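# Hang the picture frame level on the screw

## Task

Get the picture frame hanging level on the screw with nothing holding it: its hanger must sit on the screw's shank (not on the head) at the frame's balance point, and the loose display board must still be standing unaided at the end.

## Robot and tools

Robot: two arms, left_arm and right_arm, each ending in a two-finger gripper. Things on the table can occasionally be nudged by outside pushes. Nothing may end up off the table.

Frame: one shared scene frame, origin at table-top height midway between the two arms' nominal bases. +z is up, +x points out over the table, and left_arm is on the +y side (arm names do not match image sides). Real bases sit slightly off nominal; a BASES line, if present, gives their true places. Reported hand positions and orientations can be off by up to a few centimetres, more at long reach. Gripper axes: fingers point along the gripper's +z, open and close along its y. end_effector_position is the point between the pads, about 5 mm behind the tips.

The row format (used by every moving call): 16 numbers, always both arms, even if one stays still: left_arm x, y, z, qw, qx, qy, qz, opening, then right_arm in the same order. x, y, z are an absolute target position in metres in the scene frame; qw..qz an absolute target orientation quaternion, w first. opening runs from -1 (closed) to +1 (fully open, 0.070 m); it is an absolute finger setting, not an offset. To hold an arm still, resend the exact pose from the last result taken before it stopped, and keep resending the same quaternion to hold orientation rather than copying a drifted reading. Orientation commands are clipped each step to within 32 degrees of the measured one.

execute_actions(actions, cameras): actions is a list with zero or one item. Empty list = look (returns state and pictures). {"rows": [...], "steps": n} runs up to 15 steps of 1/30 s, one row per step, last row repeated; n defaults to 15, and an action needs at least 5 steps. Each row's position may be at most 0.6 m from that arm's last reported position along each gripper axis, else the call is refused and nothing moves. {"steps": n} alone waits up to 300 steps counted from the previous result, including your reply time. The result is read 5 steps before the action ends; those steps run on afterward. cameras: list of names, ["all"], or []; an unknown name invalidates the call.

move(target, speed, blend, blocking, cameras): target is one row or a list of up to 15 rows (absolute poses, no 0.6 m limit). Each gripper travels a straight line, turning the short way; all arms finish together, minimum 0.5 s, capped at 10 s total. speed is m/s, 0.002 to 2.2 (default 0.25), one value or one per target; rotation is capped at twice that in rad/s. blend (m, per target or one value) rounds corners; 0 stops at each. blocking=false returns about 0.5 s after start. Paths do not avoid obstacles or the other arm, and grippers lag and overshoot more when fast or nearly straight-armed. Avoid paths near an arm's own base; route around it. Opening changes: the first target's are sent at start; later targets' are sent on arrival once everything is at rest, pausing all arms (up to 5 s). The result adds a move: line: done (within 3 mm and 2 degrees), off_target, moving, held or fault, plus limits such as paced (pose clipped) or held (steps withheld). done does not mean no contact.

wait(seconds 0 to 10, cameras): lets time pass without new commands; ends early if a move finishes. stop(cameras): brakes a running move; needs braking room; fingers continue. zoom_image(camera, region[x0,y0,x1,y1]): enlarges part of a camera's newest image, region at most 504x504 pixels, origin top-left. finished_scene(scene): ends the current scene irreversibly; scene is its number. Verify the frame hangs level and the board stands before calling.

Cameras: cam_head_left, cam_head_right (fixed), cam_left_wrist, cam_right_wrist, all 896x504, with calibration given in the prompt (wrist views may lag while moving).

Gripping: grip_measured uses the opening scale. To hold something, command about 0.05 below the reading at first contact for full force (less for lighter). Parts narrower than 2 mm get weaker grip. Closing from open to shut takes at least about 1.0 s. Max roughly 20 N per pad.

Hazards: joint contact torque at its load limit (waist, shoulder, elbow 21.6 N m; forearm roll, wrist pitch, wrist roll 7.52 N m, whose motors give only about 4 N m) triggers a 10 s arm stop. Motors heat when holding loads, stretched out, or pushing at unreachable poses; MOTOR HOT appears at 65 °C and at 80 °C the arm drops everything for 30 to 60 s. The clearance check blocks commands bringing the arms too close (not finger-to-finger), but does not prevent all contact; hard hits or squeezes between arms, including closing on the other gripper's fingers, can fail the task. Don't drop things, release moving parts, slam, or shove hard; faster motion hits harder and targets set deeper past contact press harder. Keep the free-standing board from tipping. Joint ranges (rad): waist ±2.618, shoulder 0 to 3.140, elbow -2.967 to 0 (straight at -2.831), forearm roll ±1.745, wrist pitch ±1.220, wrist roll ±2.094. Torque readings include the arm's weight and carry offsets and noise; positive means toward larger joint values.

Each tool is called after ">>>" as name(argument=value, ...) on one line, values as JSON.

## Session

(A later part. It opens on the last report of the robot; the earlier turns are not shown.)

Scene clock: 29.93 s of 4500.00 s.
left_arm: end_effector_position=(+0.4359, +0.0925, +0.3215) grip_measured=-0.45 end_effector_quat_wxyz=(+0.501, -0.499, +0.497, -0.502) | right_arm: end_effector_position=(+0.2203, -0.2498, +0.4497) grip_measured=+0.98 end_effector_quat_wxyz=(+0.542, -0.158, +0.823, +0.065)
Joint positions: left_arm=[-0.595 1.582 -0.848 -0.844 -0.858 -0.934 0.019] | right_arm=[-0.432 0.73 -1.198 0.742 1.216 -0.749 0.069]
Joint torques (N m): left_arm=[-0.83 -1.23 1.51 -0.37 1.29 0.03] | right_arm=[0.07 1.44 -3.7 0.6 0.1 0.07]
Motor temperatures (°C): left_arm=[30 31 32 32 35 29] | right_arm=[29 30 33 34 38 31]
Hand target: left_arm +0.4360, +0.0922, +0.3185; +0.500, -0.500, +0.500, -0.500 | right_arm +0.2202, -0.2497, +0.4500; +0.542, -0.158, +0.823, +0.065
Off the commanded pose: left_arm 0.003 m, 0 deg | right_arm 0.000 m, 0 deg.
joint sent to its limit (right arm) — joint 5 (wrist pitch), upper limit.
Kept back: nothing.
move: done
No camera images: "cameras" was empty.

>>> move(target=[[0.436, 0.0922, 0.3225, 0.5, -0.5, 0.5, -0.5, -0.5, 0.22, -0.25, 0.45, 0.542, -0.159, 0.822, 0.067, 1.0]], speed=0.012, cameras=[])

>>> move(target=[[0.436, 0.0922, 0.3225, 0.5, -0.5, 0.5, -0.5, -0.36, 0.22, -0.25, 0.45, 0.542, -0.159, 0.822, 0.067, 1.0]], speed=0.012, cameras=["cam_left_wrist"])

>>> zoom_image(camera="cam_left_wrist", region=[330, 150, 610, 400])

Scene clock: 31.00 s of 4500.00 s.
left_arm: end_effector_position=(+0.4360, +0.0923, +0.3209) grip_measured=-0.44 end_effector_quat_wxyz=(+0.499, -0.501, +0.501, -0.499) | right_arm: end_effector_position=(+0.2203, -0.2498, +0.4497) grip_measured=+0.98 end_effector_quat_wxyz=(+0.542, -0.158, +0.823, +0.065)
Joint positions: left_arm=[-0.595 1.579 -0.853 -0.857 -0.844 -0.918 0.019] | right_arm=[-0.432 0.73 -1.198 0.742 1.216 -0.749 0.069]
Joint torques (N m): left_arm=[-1.53 -1.56 0.71 -0.3 2.09 0.24] | right_arm=[0.14 1.54 -3.65 0.53 0.1 0.02]
Motor temperatures (°C): left_arm=[30 31 32 32 35 29] | right_arm=[29 30 33 34 38 31]
Hand target: left_arm +0.4360, +0.0922, +0.3225; +0.500, -0.500, +0.500, -0.500 | right_arm +0.2202, -0.2497, +0.4500; +0.542, -0.158, +0.823, +0.065
Off the commanded pose: left_arm 0.002 m, 0 deg | right_arm 0.000 m, 0 deg.
joint sent to its limit (right arm) — joint 5 (wrist pitch), upper limit.
Kept back: nothing.
move: done
No camera images: "cameras" was empty.

Scene clock: 31.70 s of 4500.00 s.
left_arm: end_effector_position=(+0.4360, +0.0920, +0.3206) grip_measured=-0.36 end_effector_quat_wxyz=(+0.499, -0.501, +0.502, -0.499) | right_arm: end_effector_position=(+0.2203, -0.2498, +0.4497) grip_measured=+0.98 end_effector_quat_wxyz=(+0.542, -0.158, +0.823, +0.065)
Joint positions: left_arm=[-0.595 1.579 -0.853 -0.857 -0.842 -0.917 0.022] | right_arm=[-0.432 0.73 -1.198 0.742 1.216 -0.749 0.069]
Joint torques (N m): left_arm=[-0.72 -4.13 -2.39 0.38 -0.7 -0.03] | right_arm=[0.13 1.59 -3.63 0.48 0.1 -0.03]
Motor temperatures (°C): left_arm=[30 31 32 32 35 29] | right_arm=[29 30 33 34 38 31]
Hand target: left_arm +0.4360, +0.0922, +0.3225; +0.500, -0.500, +0.500, -0.500 | right_arm +0.2202, -0.2497, +0.4500; +0.542, -0.158, +0.823, +0.065
Off the commanded pose: left_arm 0.002 m, 0 deg | right_arm 0.000 m, 0 deg.
joint sent to its limit (right arm) — joint 5 (wrist pitch), upper limit.
Kept back: nothing.
move: done
camera_calibration:
cam_left_wrist: T_world_to_cam=[[0.0285944, -0.0122743, 0.999516, -0.328253], [-0.560758, -0.827959, 0.00587477, 0.319437], [0.827486, -0.560654, -0.0305578, -0.177665], [0, 0, 0, 1]] pos_world=[0.335529, 0.160843, 0.320789]
Images, in order (width x height): cam_left_wrist 896x504.

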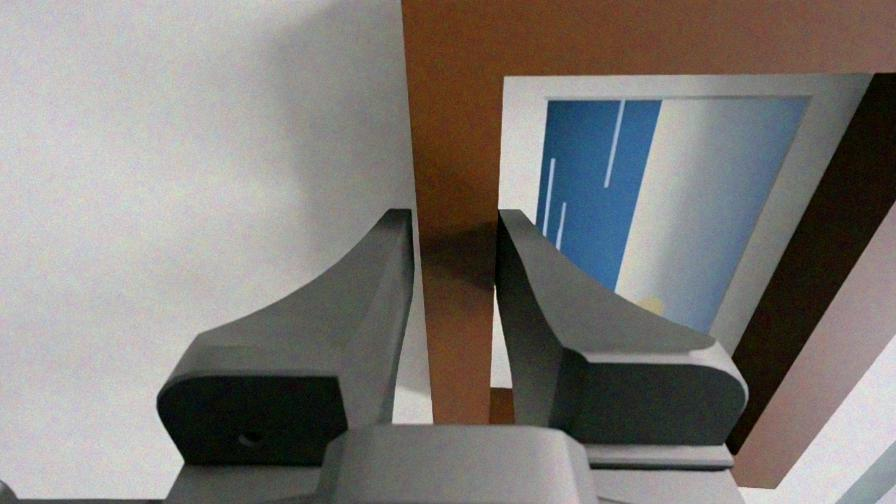

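Scaled by 1.800 from the camera's 896x504 image, which has a finer 1280x720 frame.

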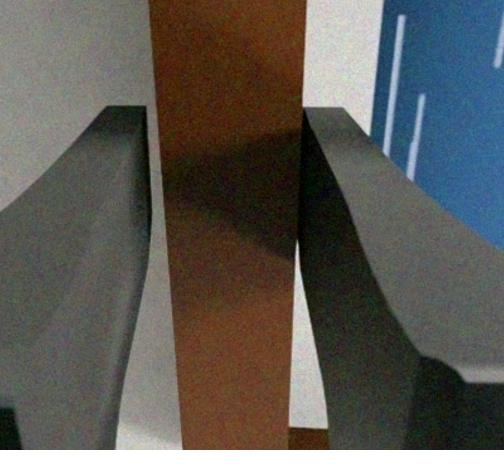

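>>> move(target=[[0.436, 0.0922, 0.324, 0.5, -0.5, 0.5, -0.5, -0.2, 0.22, -0.25, 0.45, 0.542, -0.159, 0.822, 0.067, 1.0]], speed=0.012, cameras=["cam_left_wrist", "cam_head_left", "cam_head_right"])

>>> zoom_image(camera="cam_left_wrist", region=[330, 150, 610, 400])

>>> zoom_image(camera="cam_head_left", region=[355, 20, 475, 110])

>>> zoom_image(camera="cam_head_right", region=[345, 20, 465, 110])

Scene clock: 34.10 s of 4500.00 s.
left_arm: end_effector_position=(+0.4360, +0.0923, +0.3239) grip_measured=-0.20 end_effector_quat_wxyz=(+0.500, -0.500, +0.500, -0.500) | right_arm: end_effector_position=(+0.2203, -0.2498, +0.4497) grip_measured=+0.98 end_effector_quat_wxyz=(+0.542, -0.158, +0.823, +0.065)
Joint positions: left_arm=[-0.595 1.574 -0.858 -0.86 -0.841 -0.911 0.028] | right_arm=[-0.432 0.73 -1.198 0.742 1.216 -0.749 0.069]
Joint torques (N m): left_arm=[0.38 -6.63 -3.1 0.28 -0.91 0.05] | right_arm=[0.21 1.69 -3.55 0.5 0.1 -0.08]
Motor temperatures (°C): left_arm=[30 31 32 32 35 29] | right_arm=[29 30 33 34 37 31]
Hand target: left_arm +0.4360, +0.0922, +0.3240; +0.500, -0.500, +0.500, -0.500 | right_arm +0.2202, -0.2497, +0.4500; +0.542, -0.158, +0.823, +0.065
Off the commanded pose: left_arm 0.000 m, 0 deg | right_arm 0.000 m, 0 deg.
joint sent to its limit (right arm) — joint 5 (wrist pitch), upper limit.
Kept back: nothing.
move: done
camera_calibration:
cam_left_wrist: T_world_to_cam=[[0.0232744, -0.0113345, 0.999665, -0.329365], [-0.559801, -0.828619, 0.00363824, 0.319958], [0.8283, -0.559698, -0.0256307, -0.179467], [0, 0, 0, 1]] pos_world=[0.335431, 0.160943, 0.323491]
Images, in order (width x height): cam_head_left 896x504, cam_head_right 896x504, cam_left_wrist 896x504.

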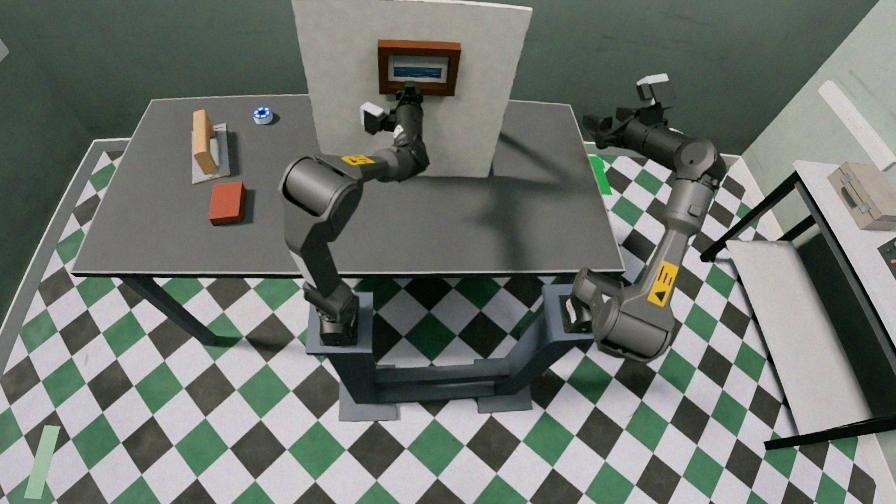

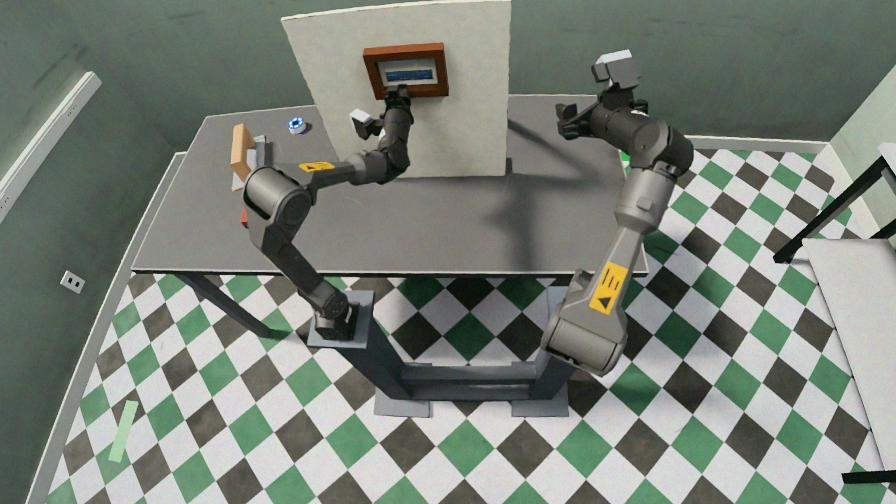

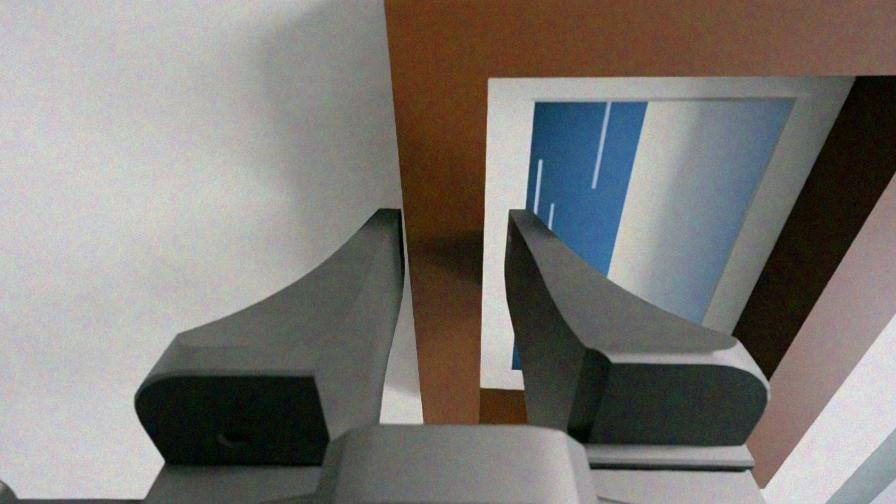

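Scaled by 1.800 from the camera's 896x504 image, which has a finer 1280x720 frame.

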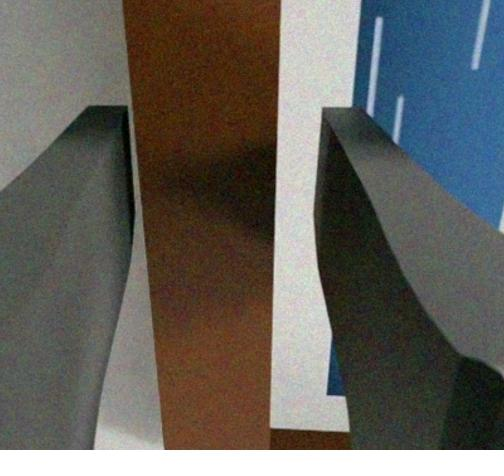

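Scaled by 4.200 from the camera's 896x504 image, which has a finer 1280x720 frame.

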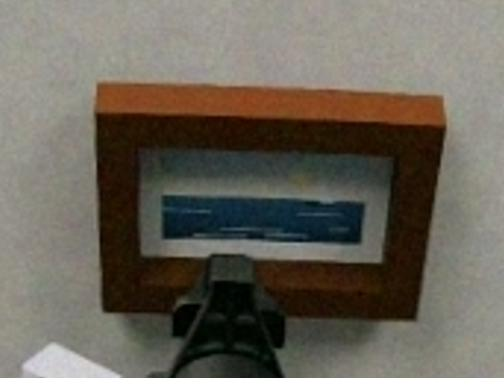

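Scaled by 4.200 from the camera's 896x504 image, which has a finer 1280x720 frame.

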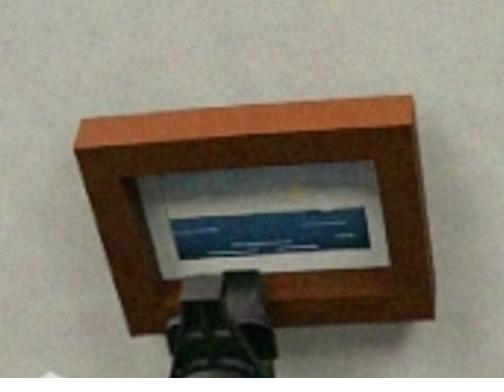

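>>> move(target=[[0.436, 0.0922, 0.3235, 0.5, -0.5, 0.5, -0.5, 0.3, 0.22, -0.25, 0.45, 0.542, -0.159, 0.822, 0.067, 1.0],[0.35, 0.0922, 0.3235, 0.5, -0.5, 0.5, -0.5, 0.3, 0.22, -0.25, 0.45, 0.542, -0.159, 0.822, 0.067, 1.0]], speed=0.08, cameras=["cam_left_wrist", "cam_head_left", "cam_head_right"])

>>> zoom_image(camera="cam_head_left", region=[355, 20, 475, 110])

>>> zoom_image(camera="cam_head_right", region=[345, 20, 465, 110])

Scene clock: 36.47 s of 4500.00 s.
left_arm: end_effector_position=(+0.3496, +0.0923, +0.3236) grip_measured=+0.30 end_effector_quat_wxyz=(+0.500, -0.500, +0.500, -0.500) | right_arm: end_effector_position=(+0.2203, -0.2498, +0.4497) grip_measured=+0.98 end_effector_quat_wxyz=(+0.542, -0.158, +0.823, +0.065)
Joint positions: left_arm=[-0.854 1.351 -0.624 -1.095 -1.019 -0.777 0.045] | right_arm=[-0.432 0.73 -1.198 0.742 1.216 -0.749 0.069]
Joint torques (N m): left_arm=[0.47 -4.19 -3 0.69 -0.81 -0.09] | right_arm=[0.34 1.97 -3.49 0.65 0.11 -0.03]
Motor temperatures (°C): left_arm=[30 31 32 32 35 29] | right_arm=[29 30 33 34 37 31]
Hand target: left_arm +0.3500, +0.0922, +0.3235; +0.500, -0.500, +0.500, -0.500 | right_arm +0.2202, -0.2497, +0.4500; +0.542, -0.158, +0.823, +0.065
Off the commanded pose: left_arm 0.000 m, 0 deg | right_arm 0.000 m, 0 deg.
joint sent to its limit (right arm) — joint 5 (wrist pitch), upper limit.
Kept back: nothing.
move: done
camera_calibration:
cam_left_wrist: T_world_to_cam=[[0.023164, -0.0111455, 0.99967, -0.326959], [-0.560099, -0.828417, 0.0037422, 0.2716], [0.828102, -0.56, -0.0254321, -0.107878], [0, 0, 0, 1]] pos_world=[0.24903, 0.160943, 0.323091]
Images, in order (width x height): cam_head_left 896x504, cam_head_right 896x504, cam_left_wrist 896x504.

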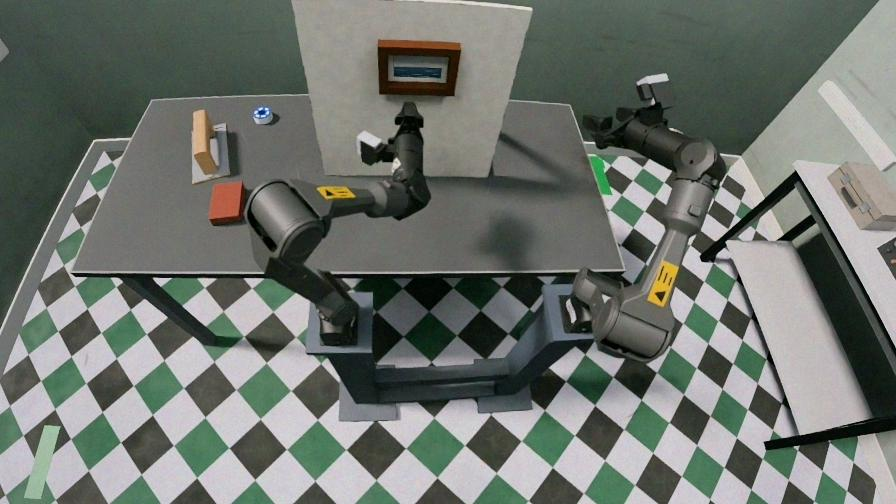

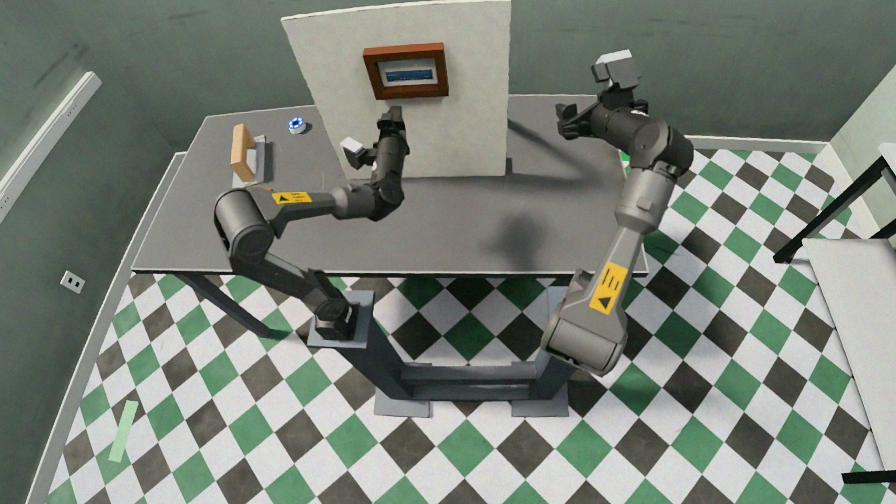

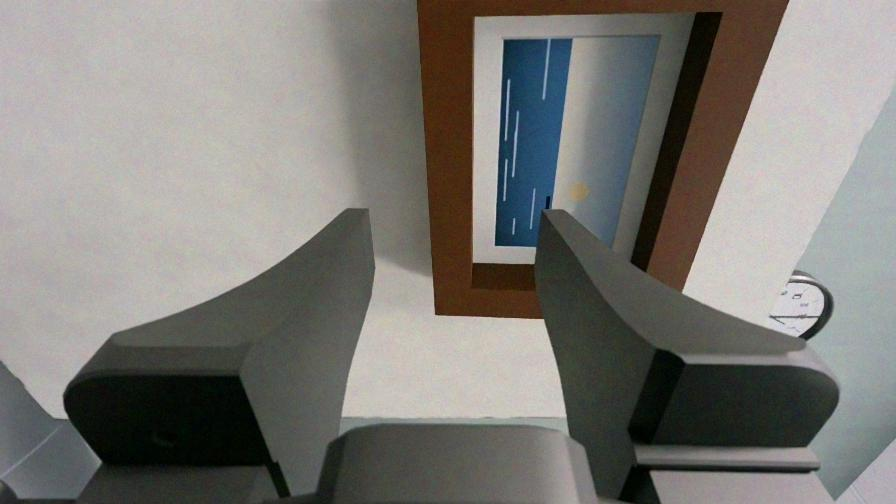

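Scaled by 4.200 from the camera's 896x504 image, which has a finer 1280x720 frame.

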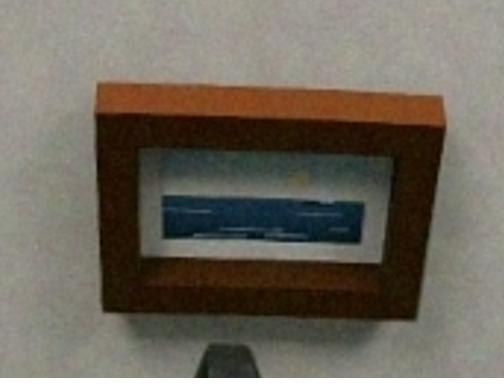

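Scaled by 4.200 from the camera's 896x504 image, which has a finer 1280x720 frame.

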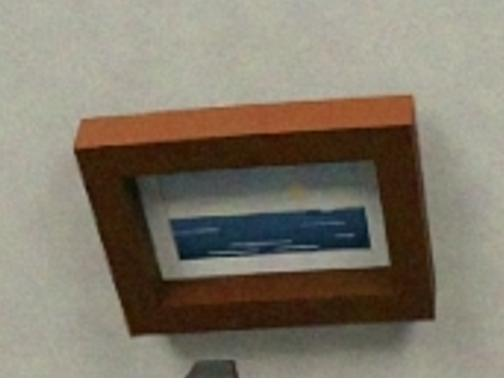

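>>> move(target=[[0.28, 0.12, 0.38, 0.6, -0.37, 0.62, -0.37, 0.6, 0.22, -0.25, 0.45, 0.542, -0.159, 0.822, 0.067, 1.0],[0.25, 0.10, 0.47, 0.758, 0.083, 0.644, -0.069, 1.0, 0.22, -0.25, 0.45, 0.542, -0.159, 0.822, 0.067, 1.0]], speed=0.3, cameras=["cam_left_wrist"])

>>> zoom_image(camera="cam_left_wrist", region=[250, 100, 650, 400])

Scene clock: 40.93 s of 4500.00 s.
left_arm: end_effector_position=(+0.2500, +0.1001, +0.4700) grip_measured=+0.98 end_effector_quat_wxyz=(+0.758, +0.083, +0.644, -0.069) | right_arm: end_effector_position=(+0.2203, -0.2498, +0.4497) grip_measured=+0.98 end_effector_quat_wxyz=(+0.542, -0.158, +0.823, +0.065)
Joint positions: left_arm=[-1.212 0.856 -0.781 -1.391 -1.004 1.521 0.069] | right_arm=[-0.432 0.73 -1.198 0.742 1.216 -0.749 0.069]
Joint torques (N m): left_arm=[0.03 -1.62 -2.53 0.86 -0.32 -0.19] | right_arm=[0.37 2.12 -3.36 0.45 0.1 0.26]
Motor temperatures (°C): left_arm=[30 31 32 32 35 29] | right_arm=[29 30 33 34 37 31]
Hand target: left_arm +0.2500, +0.1000, +0.4700; +0.758, +0.083, +0.644, -0.069 | right_arm +0.2202, -0.2497, +0.4500; +0.542, -0.158, +0.823, +0.065
Off the commanded pose: left_arm 0.000 m, 0 deg | right_arm 0.000 m, 0 deg.
joint sent to its limit (right arm) — joint 5 (wrist pitch), upper limit.
Kept back: nothing.
move: done
camera_calibration:
cam_left_wrist: T_world_to_cam=[[-0.186601, -0.981427, -0.0444988, 0.169336], [-0.40669, 0.118398, -0.905862, 0.516215], [0.894306, -0.150938, -0.42123, 0.111203], [0, 0, 0, 1]] pos_world=[0.142089, 0.121857, 0.521997]
Images, in order (width x height): cam_left_wrist 896x504.

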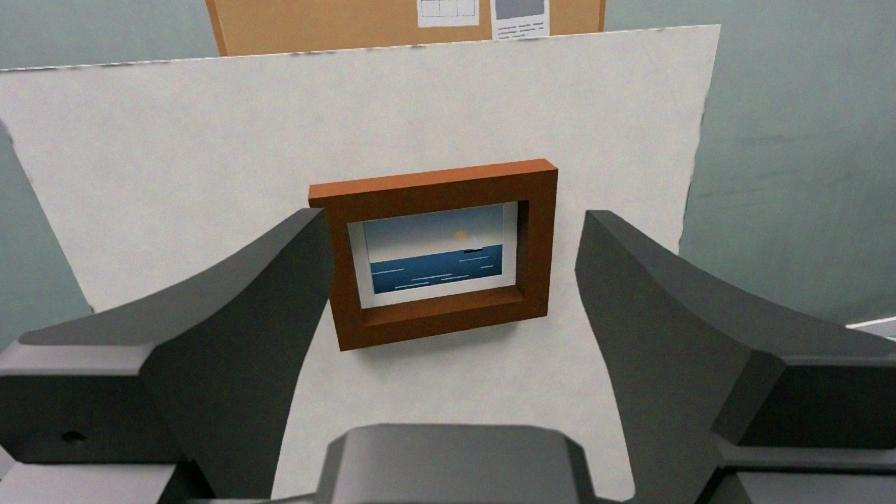

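Scaled by 1.260 from the camera's 896x504 image, which has a finer 1280x720 frame.

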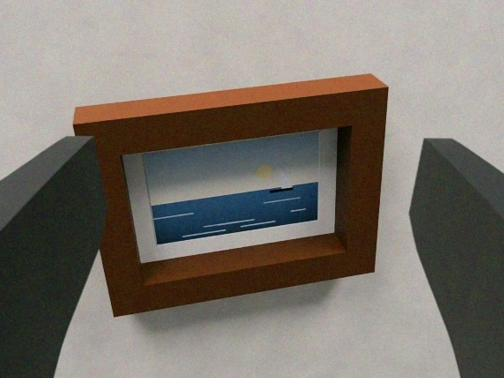

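>>> move(target=[[0.36, 0.12, 0.56, 0.616, 0.202, 0.741, -0.174, 1.0, 0.22, -0.25, 0.45, 0.542, -0.159, 0.822, 0.067, 1.0],[0.40, 0.105, 0.565, 0.543, 0.211, 0.798, -0.153, 1.0, 0.22, -0.25, 0.45, 0.542, -0.159, 0.822, 0.067, 1.0]], speed=0.25, cameras=["cam_left_wrist"])

Scene clock: 44.60 s of 4500.00 s.
left_arm: end_effector_position=(+0.4002, +0.1048, +0.5649) grip_measured=+0.98 end_effector_quat_wxyz=(+0.545, +0.211, +0.797, -0.153) | right_arm: end_effector_position=(+0.2203, -0.2498, +0.4497) grip_measured=+0.98 end_effector_quat_wxyz=(+0.542, -0.158, +0.823, +0.065)
Joint positions: left_arm=[-0.116 1.648 -2.357 -0.408 1.222 0.287 0.069] | right_arm=[-0.432 0.73 -1.198 0.742 1.216 -0.749 0.069]
Joint torques (N m): left_arm=[-0.35 -5.74 -1.29 -0.17 -1.18 -0.07] | right_arm=[0.43 1.68 -3.31 0.57 0.1 0.16]
Motor temperatures (°C): left_arm=[30 31 32 32 35 29] | right_arm=[29 30 33 34 37 31]
Hand target: left_arm +0.4000, +0.1050, +0.5649; +0.545, +0.211, +0.797, -0.153 | right_arm +0.2202, -0.2497, +0.4500; +0.542, -0.158, +0.823, +0.065
Off the commanded pose: left_arm 0.000 m, 0 deg | right_arm 0.000 m, 0 deg.
joint sent to its limit (left arm) — joint 5 (wrist pitch), upper limit.
joint sent to its limit (right arm) — joint 5 (wrist pitch), upper limit.
Kept back: nothing.
move: done
camera_calibration:
cam_left_wrist: T_world_to_cam=[[-0.487512, -0.873106, -0.00432941, 0.292574], [-0.715306, 0.402236, -0.57144, 0.567443], [0.500669, -0.275487, -0.820633, 0.413805], [0, 0, 0, 1]] pos_world=[0.34135, 0.1412, 0.665108]
Images, in order (width x height): cam_left_wrist 896x504.

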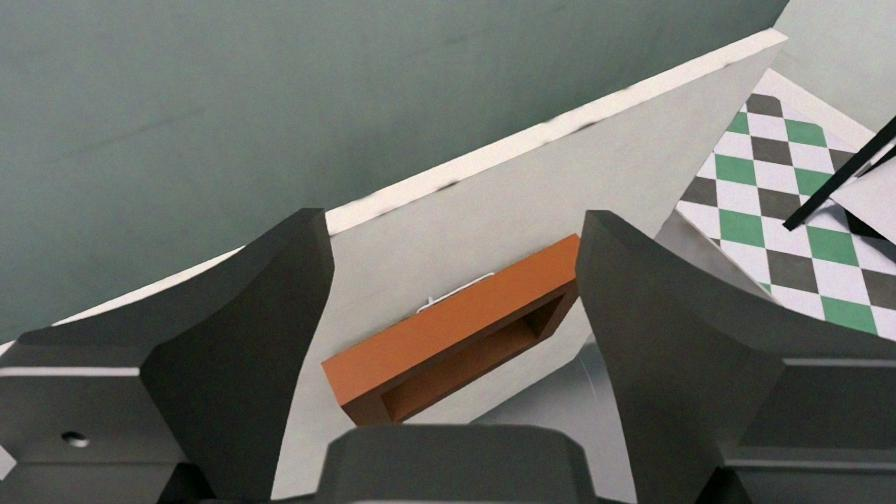

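>>> zoom_image(camera="cam_left_wrist", region=[395, 255, 515, 330])

>>> zoom_image(camera="cam_left_wrist", region=[310, 220, 600, 430])

Scaled by 4.200 from the camera's 896x504 image, which has a finer 1280x720 frame.

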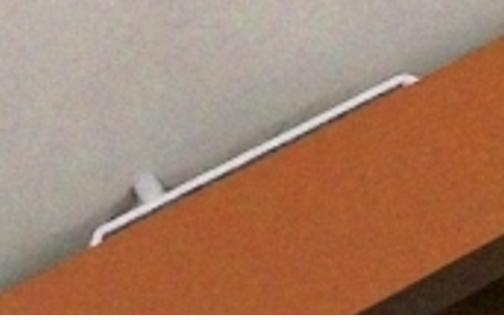

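Scaled by 1.738 from the camera's 896x504 image, which has a finer 1280x720 frame.

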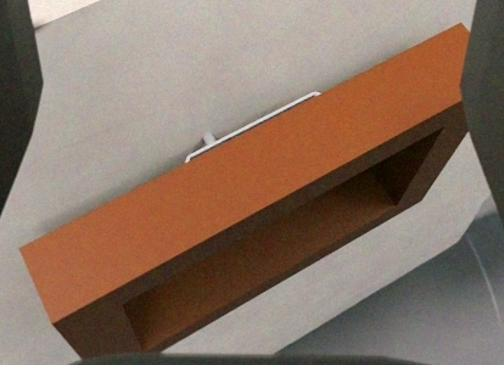

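>>> move(target=[[0.28, 0.30, 0.45, 0.616, 0.202, 0.741, -0.174, 1.0, 0.20, -0.10, 0.46, 0.69, -0.1, 0.70, 0.05, 1.0],[0.28, 0.33, 0.42, 0.616, 0.202, 0.741, -0.174, 1.0, 0.24, 0.04, 0.47, 0.758, -0.083, 0.644, 0.069, 1.0]], speed=0.3, cameras=["cam_right_wrist", "cam_left_wrist"])

>>> zoom_image(camera="cam_right_wrist", region=[280, 100, 680, 400])

Scene clock: 48.97 s of 4500.00 s.
left_arm: end_effector_position=(+0.2807, +0.3297, +0.4200) grip_measured=+0.98 end_effector_quat_wxyz=(+0.633, +0.072, +0.770, -0.013) | right_arm: end_effector_position=(+0.2402, +0.0399, +0.4707) grip_measured=+0.98 end_effector_quat_wxyz=(+0.748, -0.117, +0.646, +0.097)
Joint positions: left_arm=[1.097 1.013 -0.967 -1.343 1.222 1.526 0.069] | right_arm=[1.526 1.529 -1.293 1.366 -1.225 -1.409 0.069]
Joint torques (N m): left_arm=[-0.27 -1.98 -3.36 -0.75 -0.01 -0.19] | right_arm=[-0.49 -4.56 -3.52 -1.2 -0.1 0.25]
Motor temperatures (°C): left_arm=[30 31 32 32 35 29] | right_arm=[29 30 33 34 38 31]
Hand target: left_arm +0.2807, +0.3297, +0.4199; +0.633, +0.072, +0.771, -0.013 | right_arm +0.2404, +0.0400, +0.4701; +0.748, -0.117, +0.646, +0.097
Off the commanded pose: left_arm 0.001 m, 24 deg | right_arm 0.001 m, 5 deg.
joint sent to its limit (left arm) — joint 5 (wrist pitch), upper limit.
joint sent to its limit (right arm) — joint 5 (wrist pitch), lower limit.
Kept back: nothing.
move: off_target (left_arm, right_arm); limits=paced
camera_calibration:
cam_left_wrist: T_world_to_cam=[[-0.107242, -0.990401, -0.0872081, 0.396756], [-0.701333, 0.137529, -0.699441, 0.445926], [0.70472, -0.0138474, -0.70935, 0.226306], [0, 0, 0, 1]] pos_world=[0.195809, 0.334753, 0.507029]
cam_right_wrist: T_world_to_cam=[[0.292185, -0.956319, 0.00902208, -0.0356761], [-0.470561, -0.151971, -0.869182, 0.521916], [0.832587, 0.249716, -0.49441, 0.141091], [0, 0, 0, 1]] pos_world=[0.138547, 0.00996547, 0.523718]
Images, in order (width x height): cam_left_wrist 896x504, cam_right_wrist 896x504.

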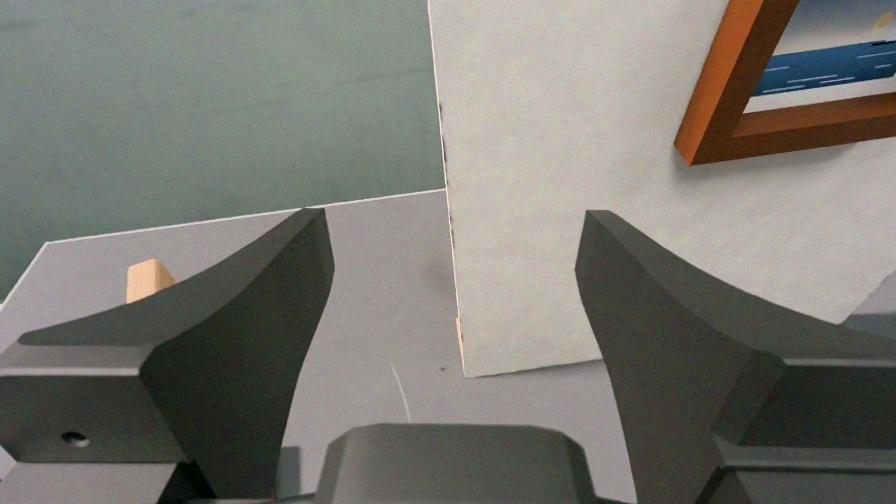

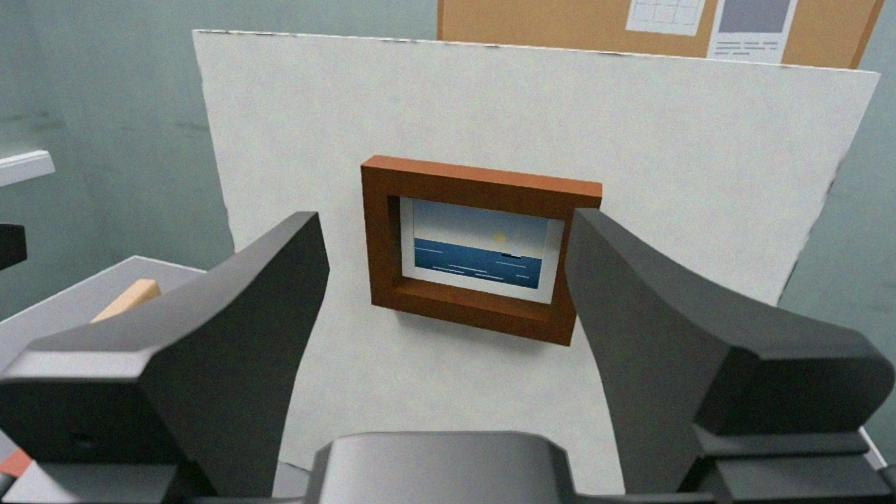

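Scaled by 1.260 from the camera's 896x504 image, which has a finer 1280x720 frame.

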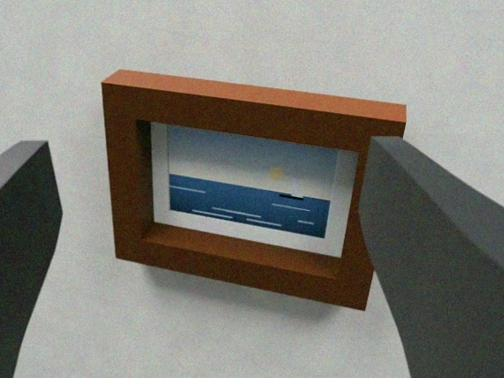

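>>> finished_scene(scene=2)

The scene is finished: the task was done.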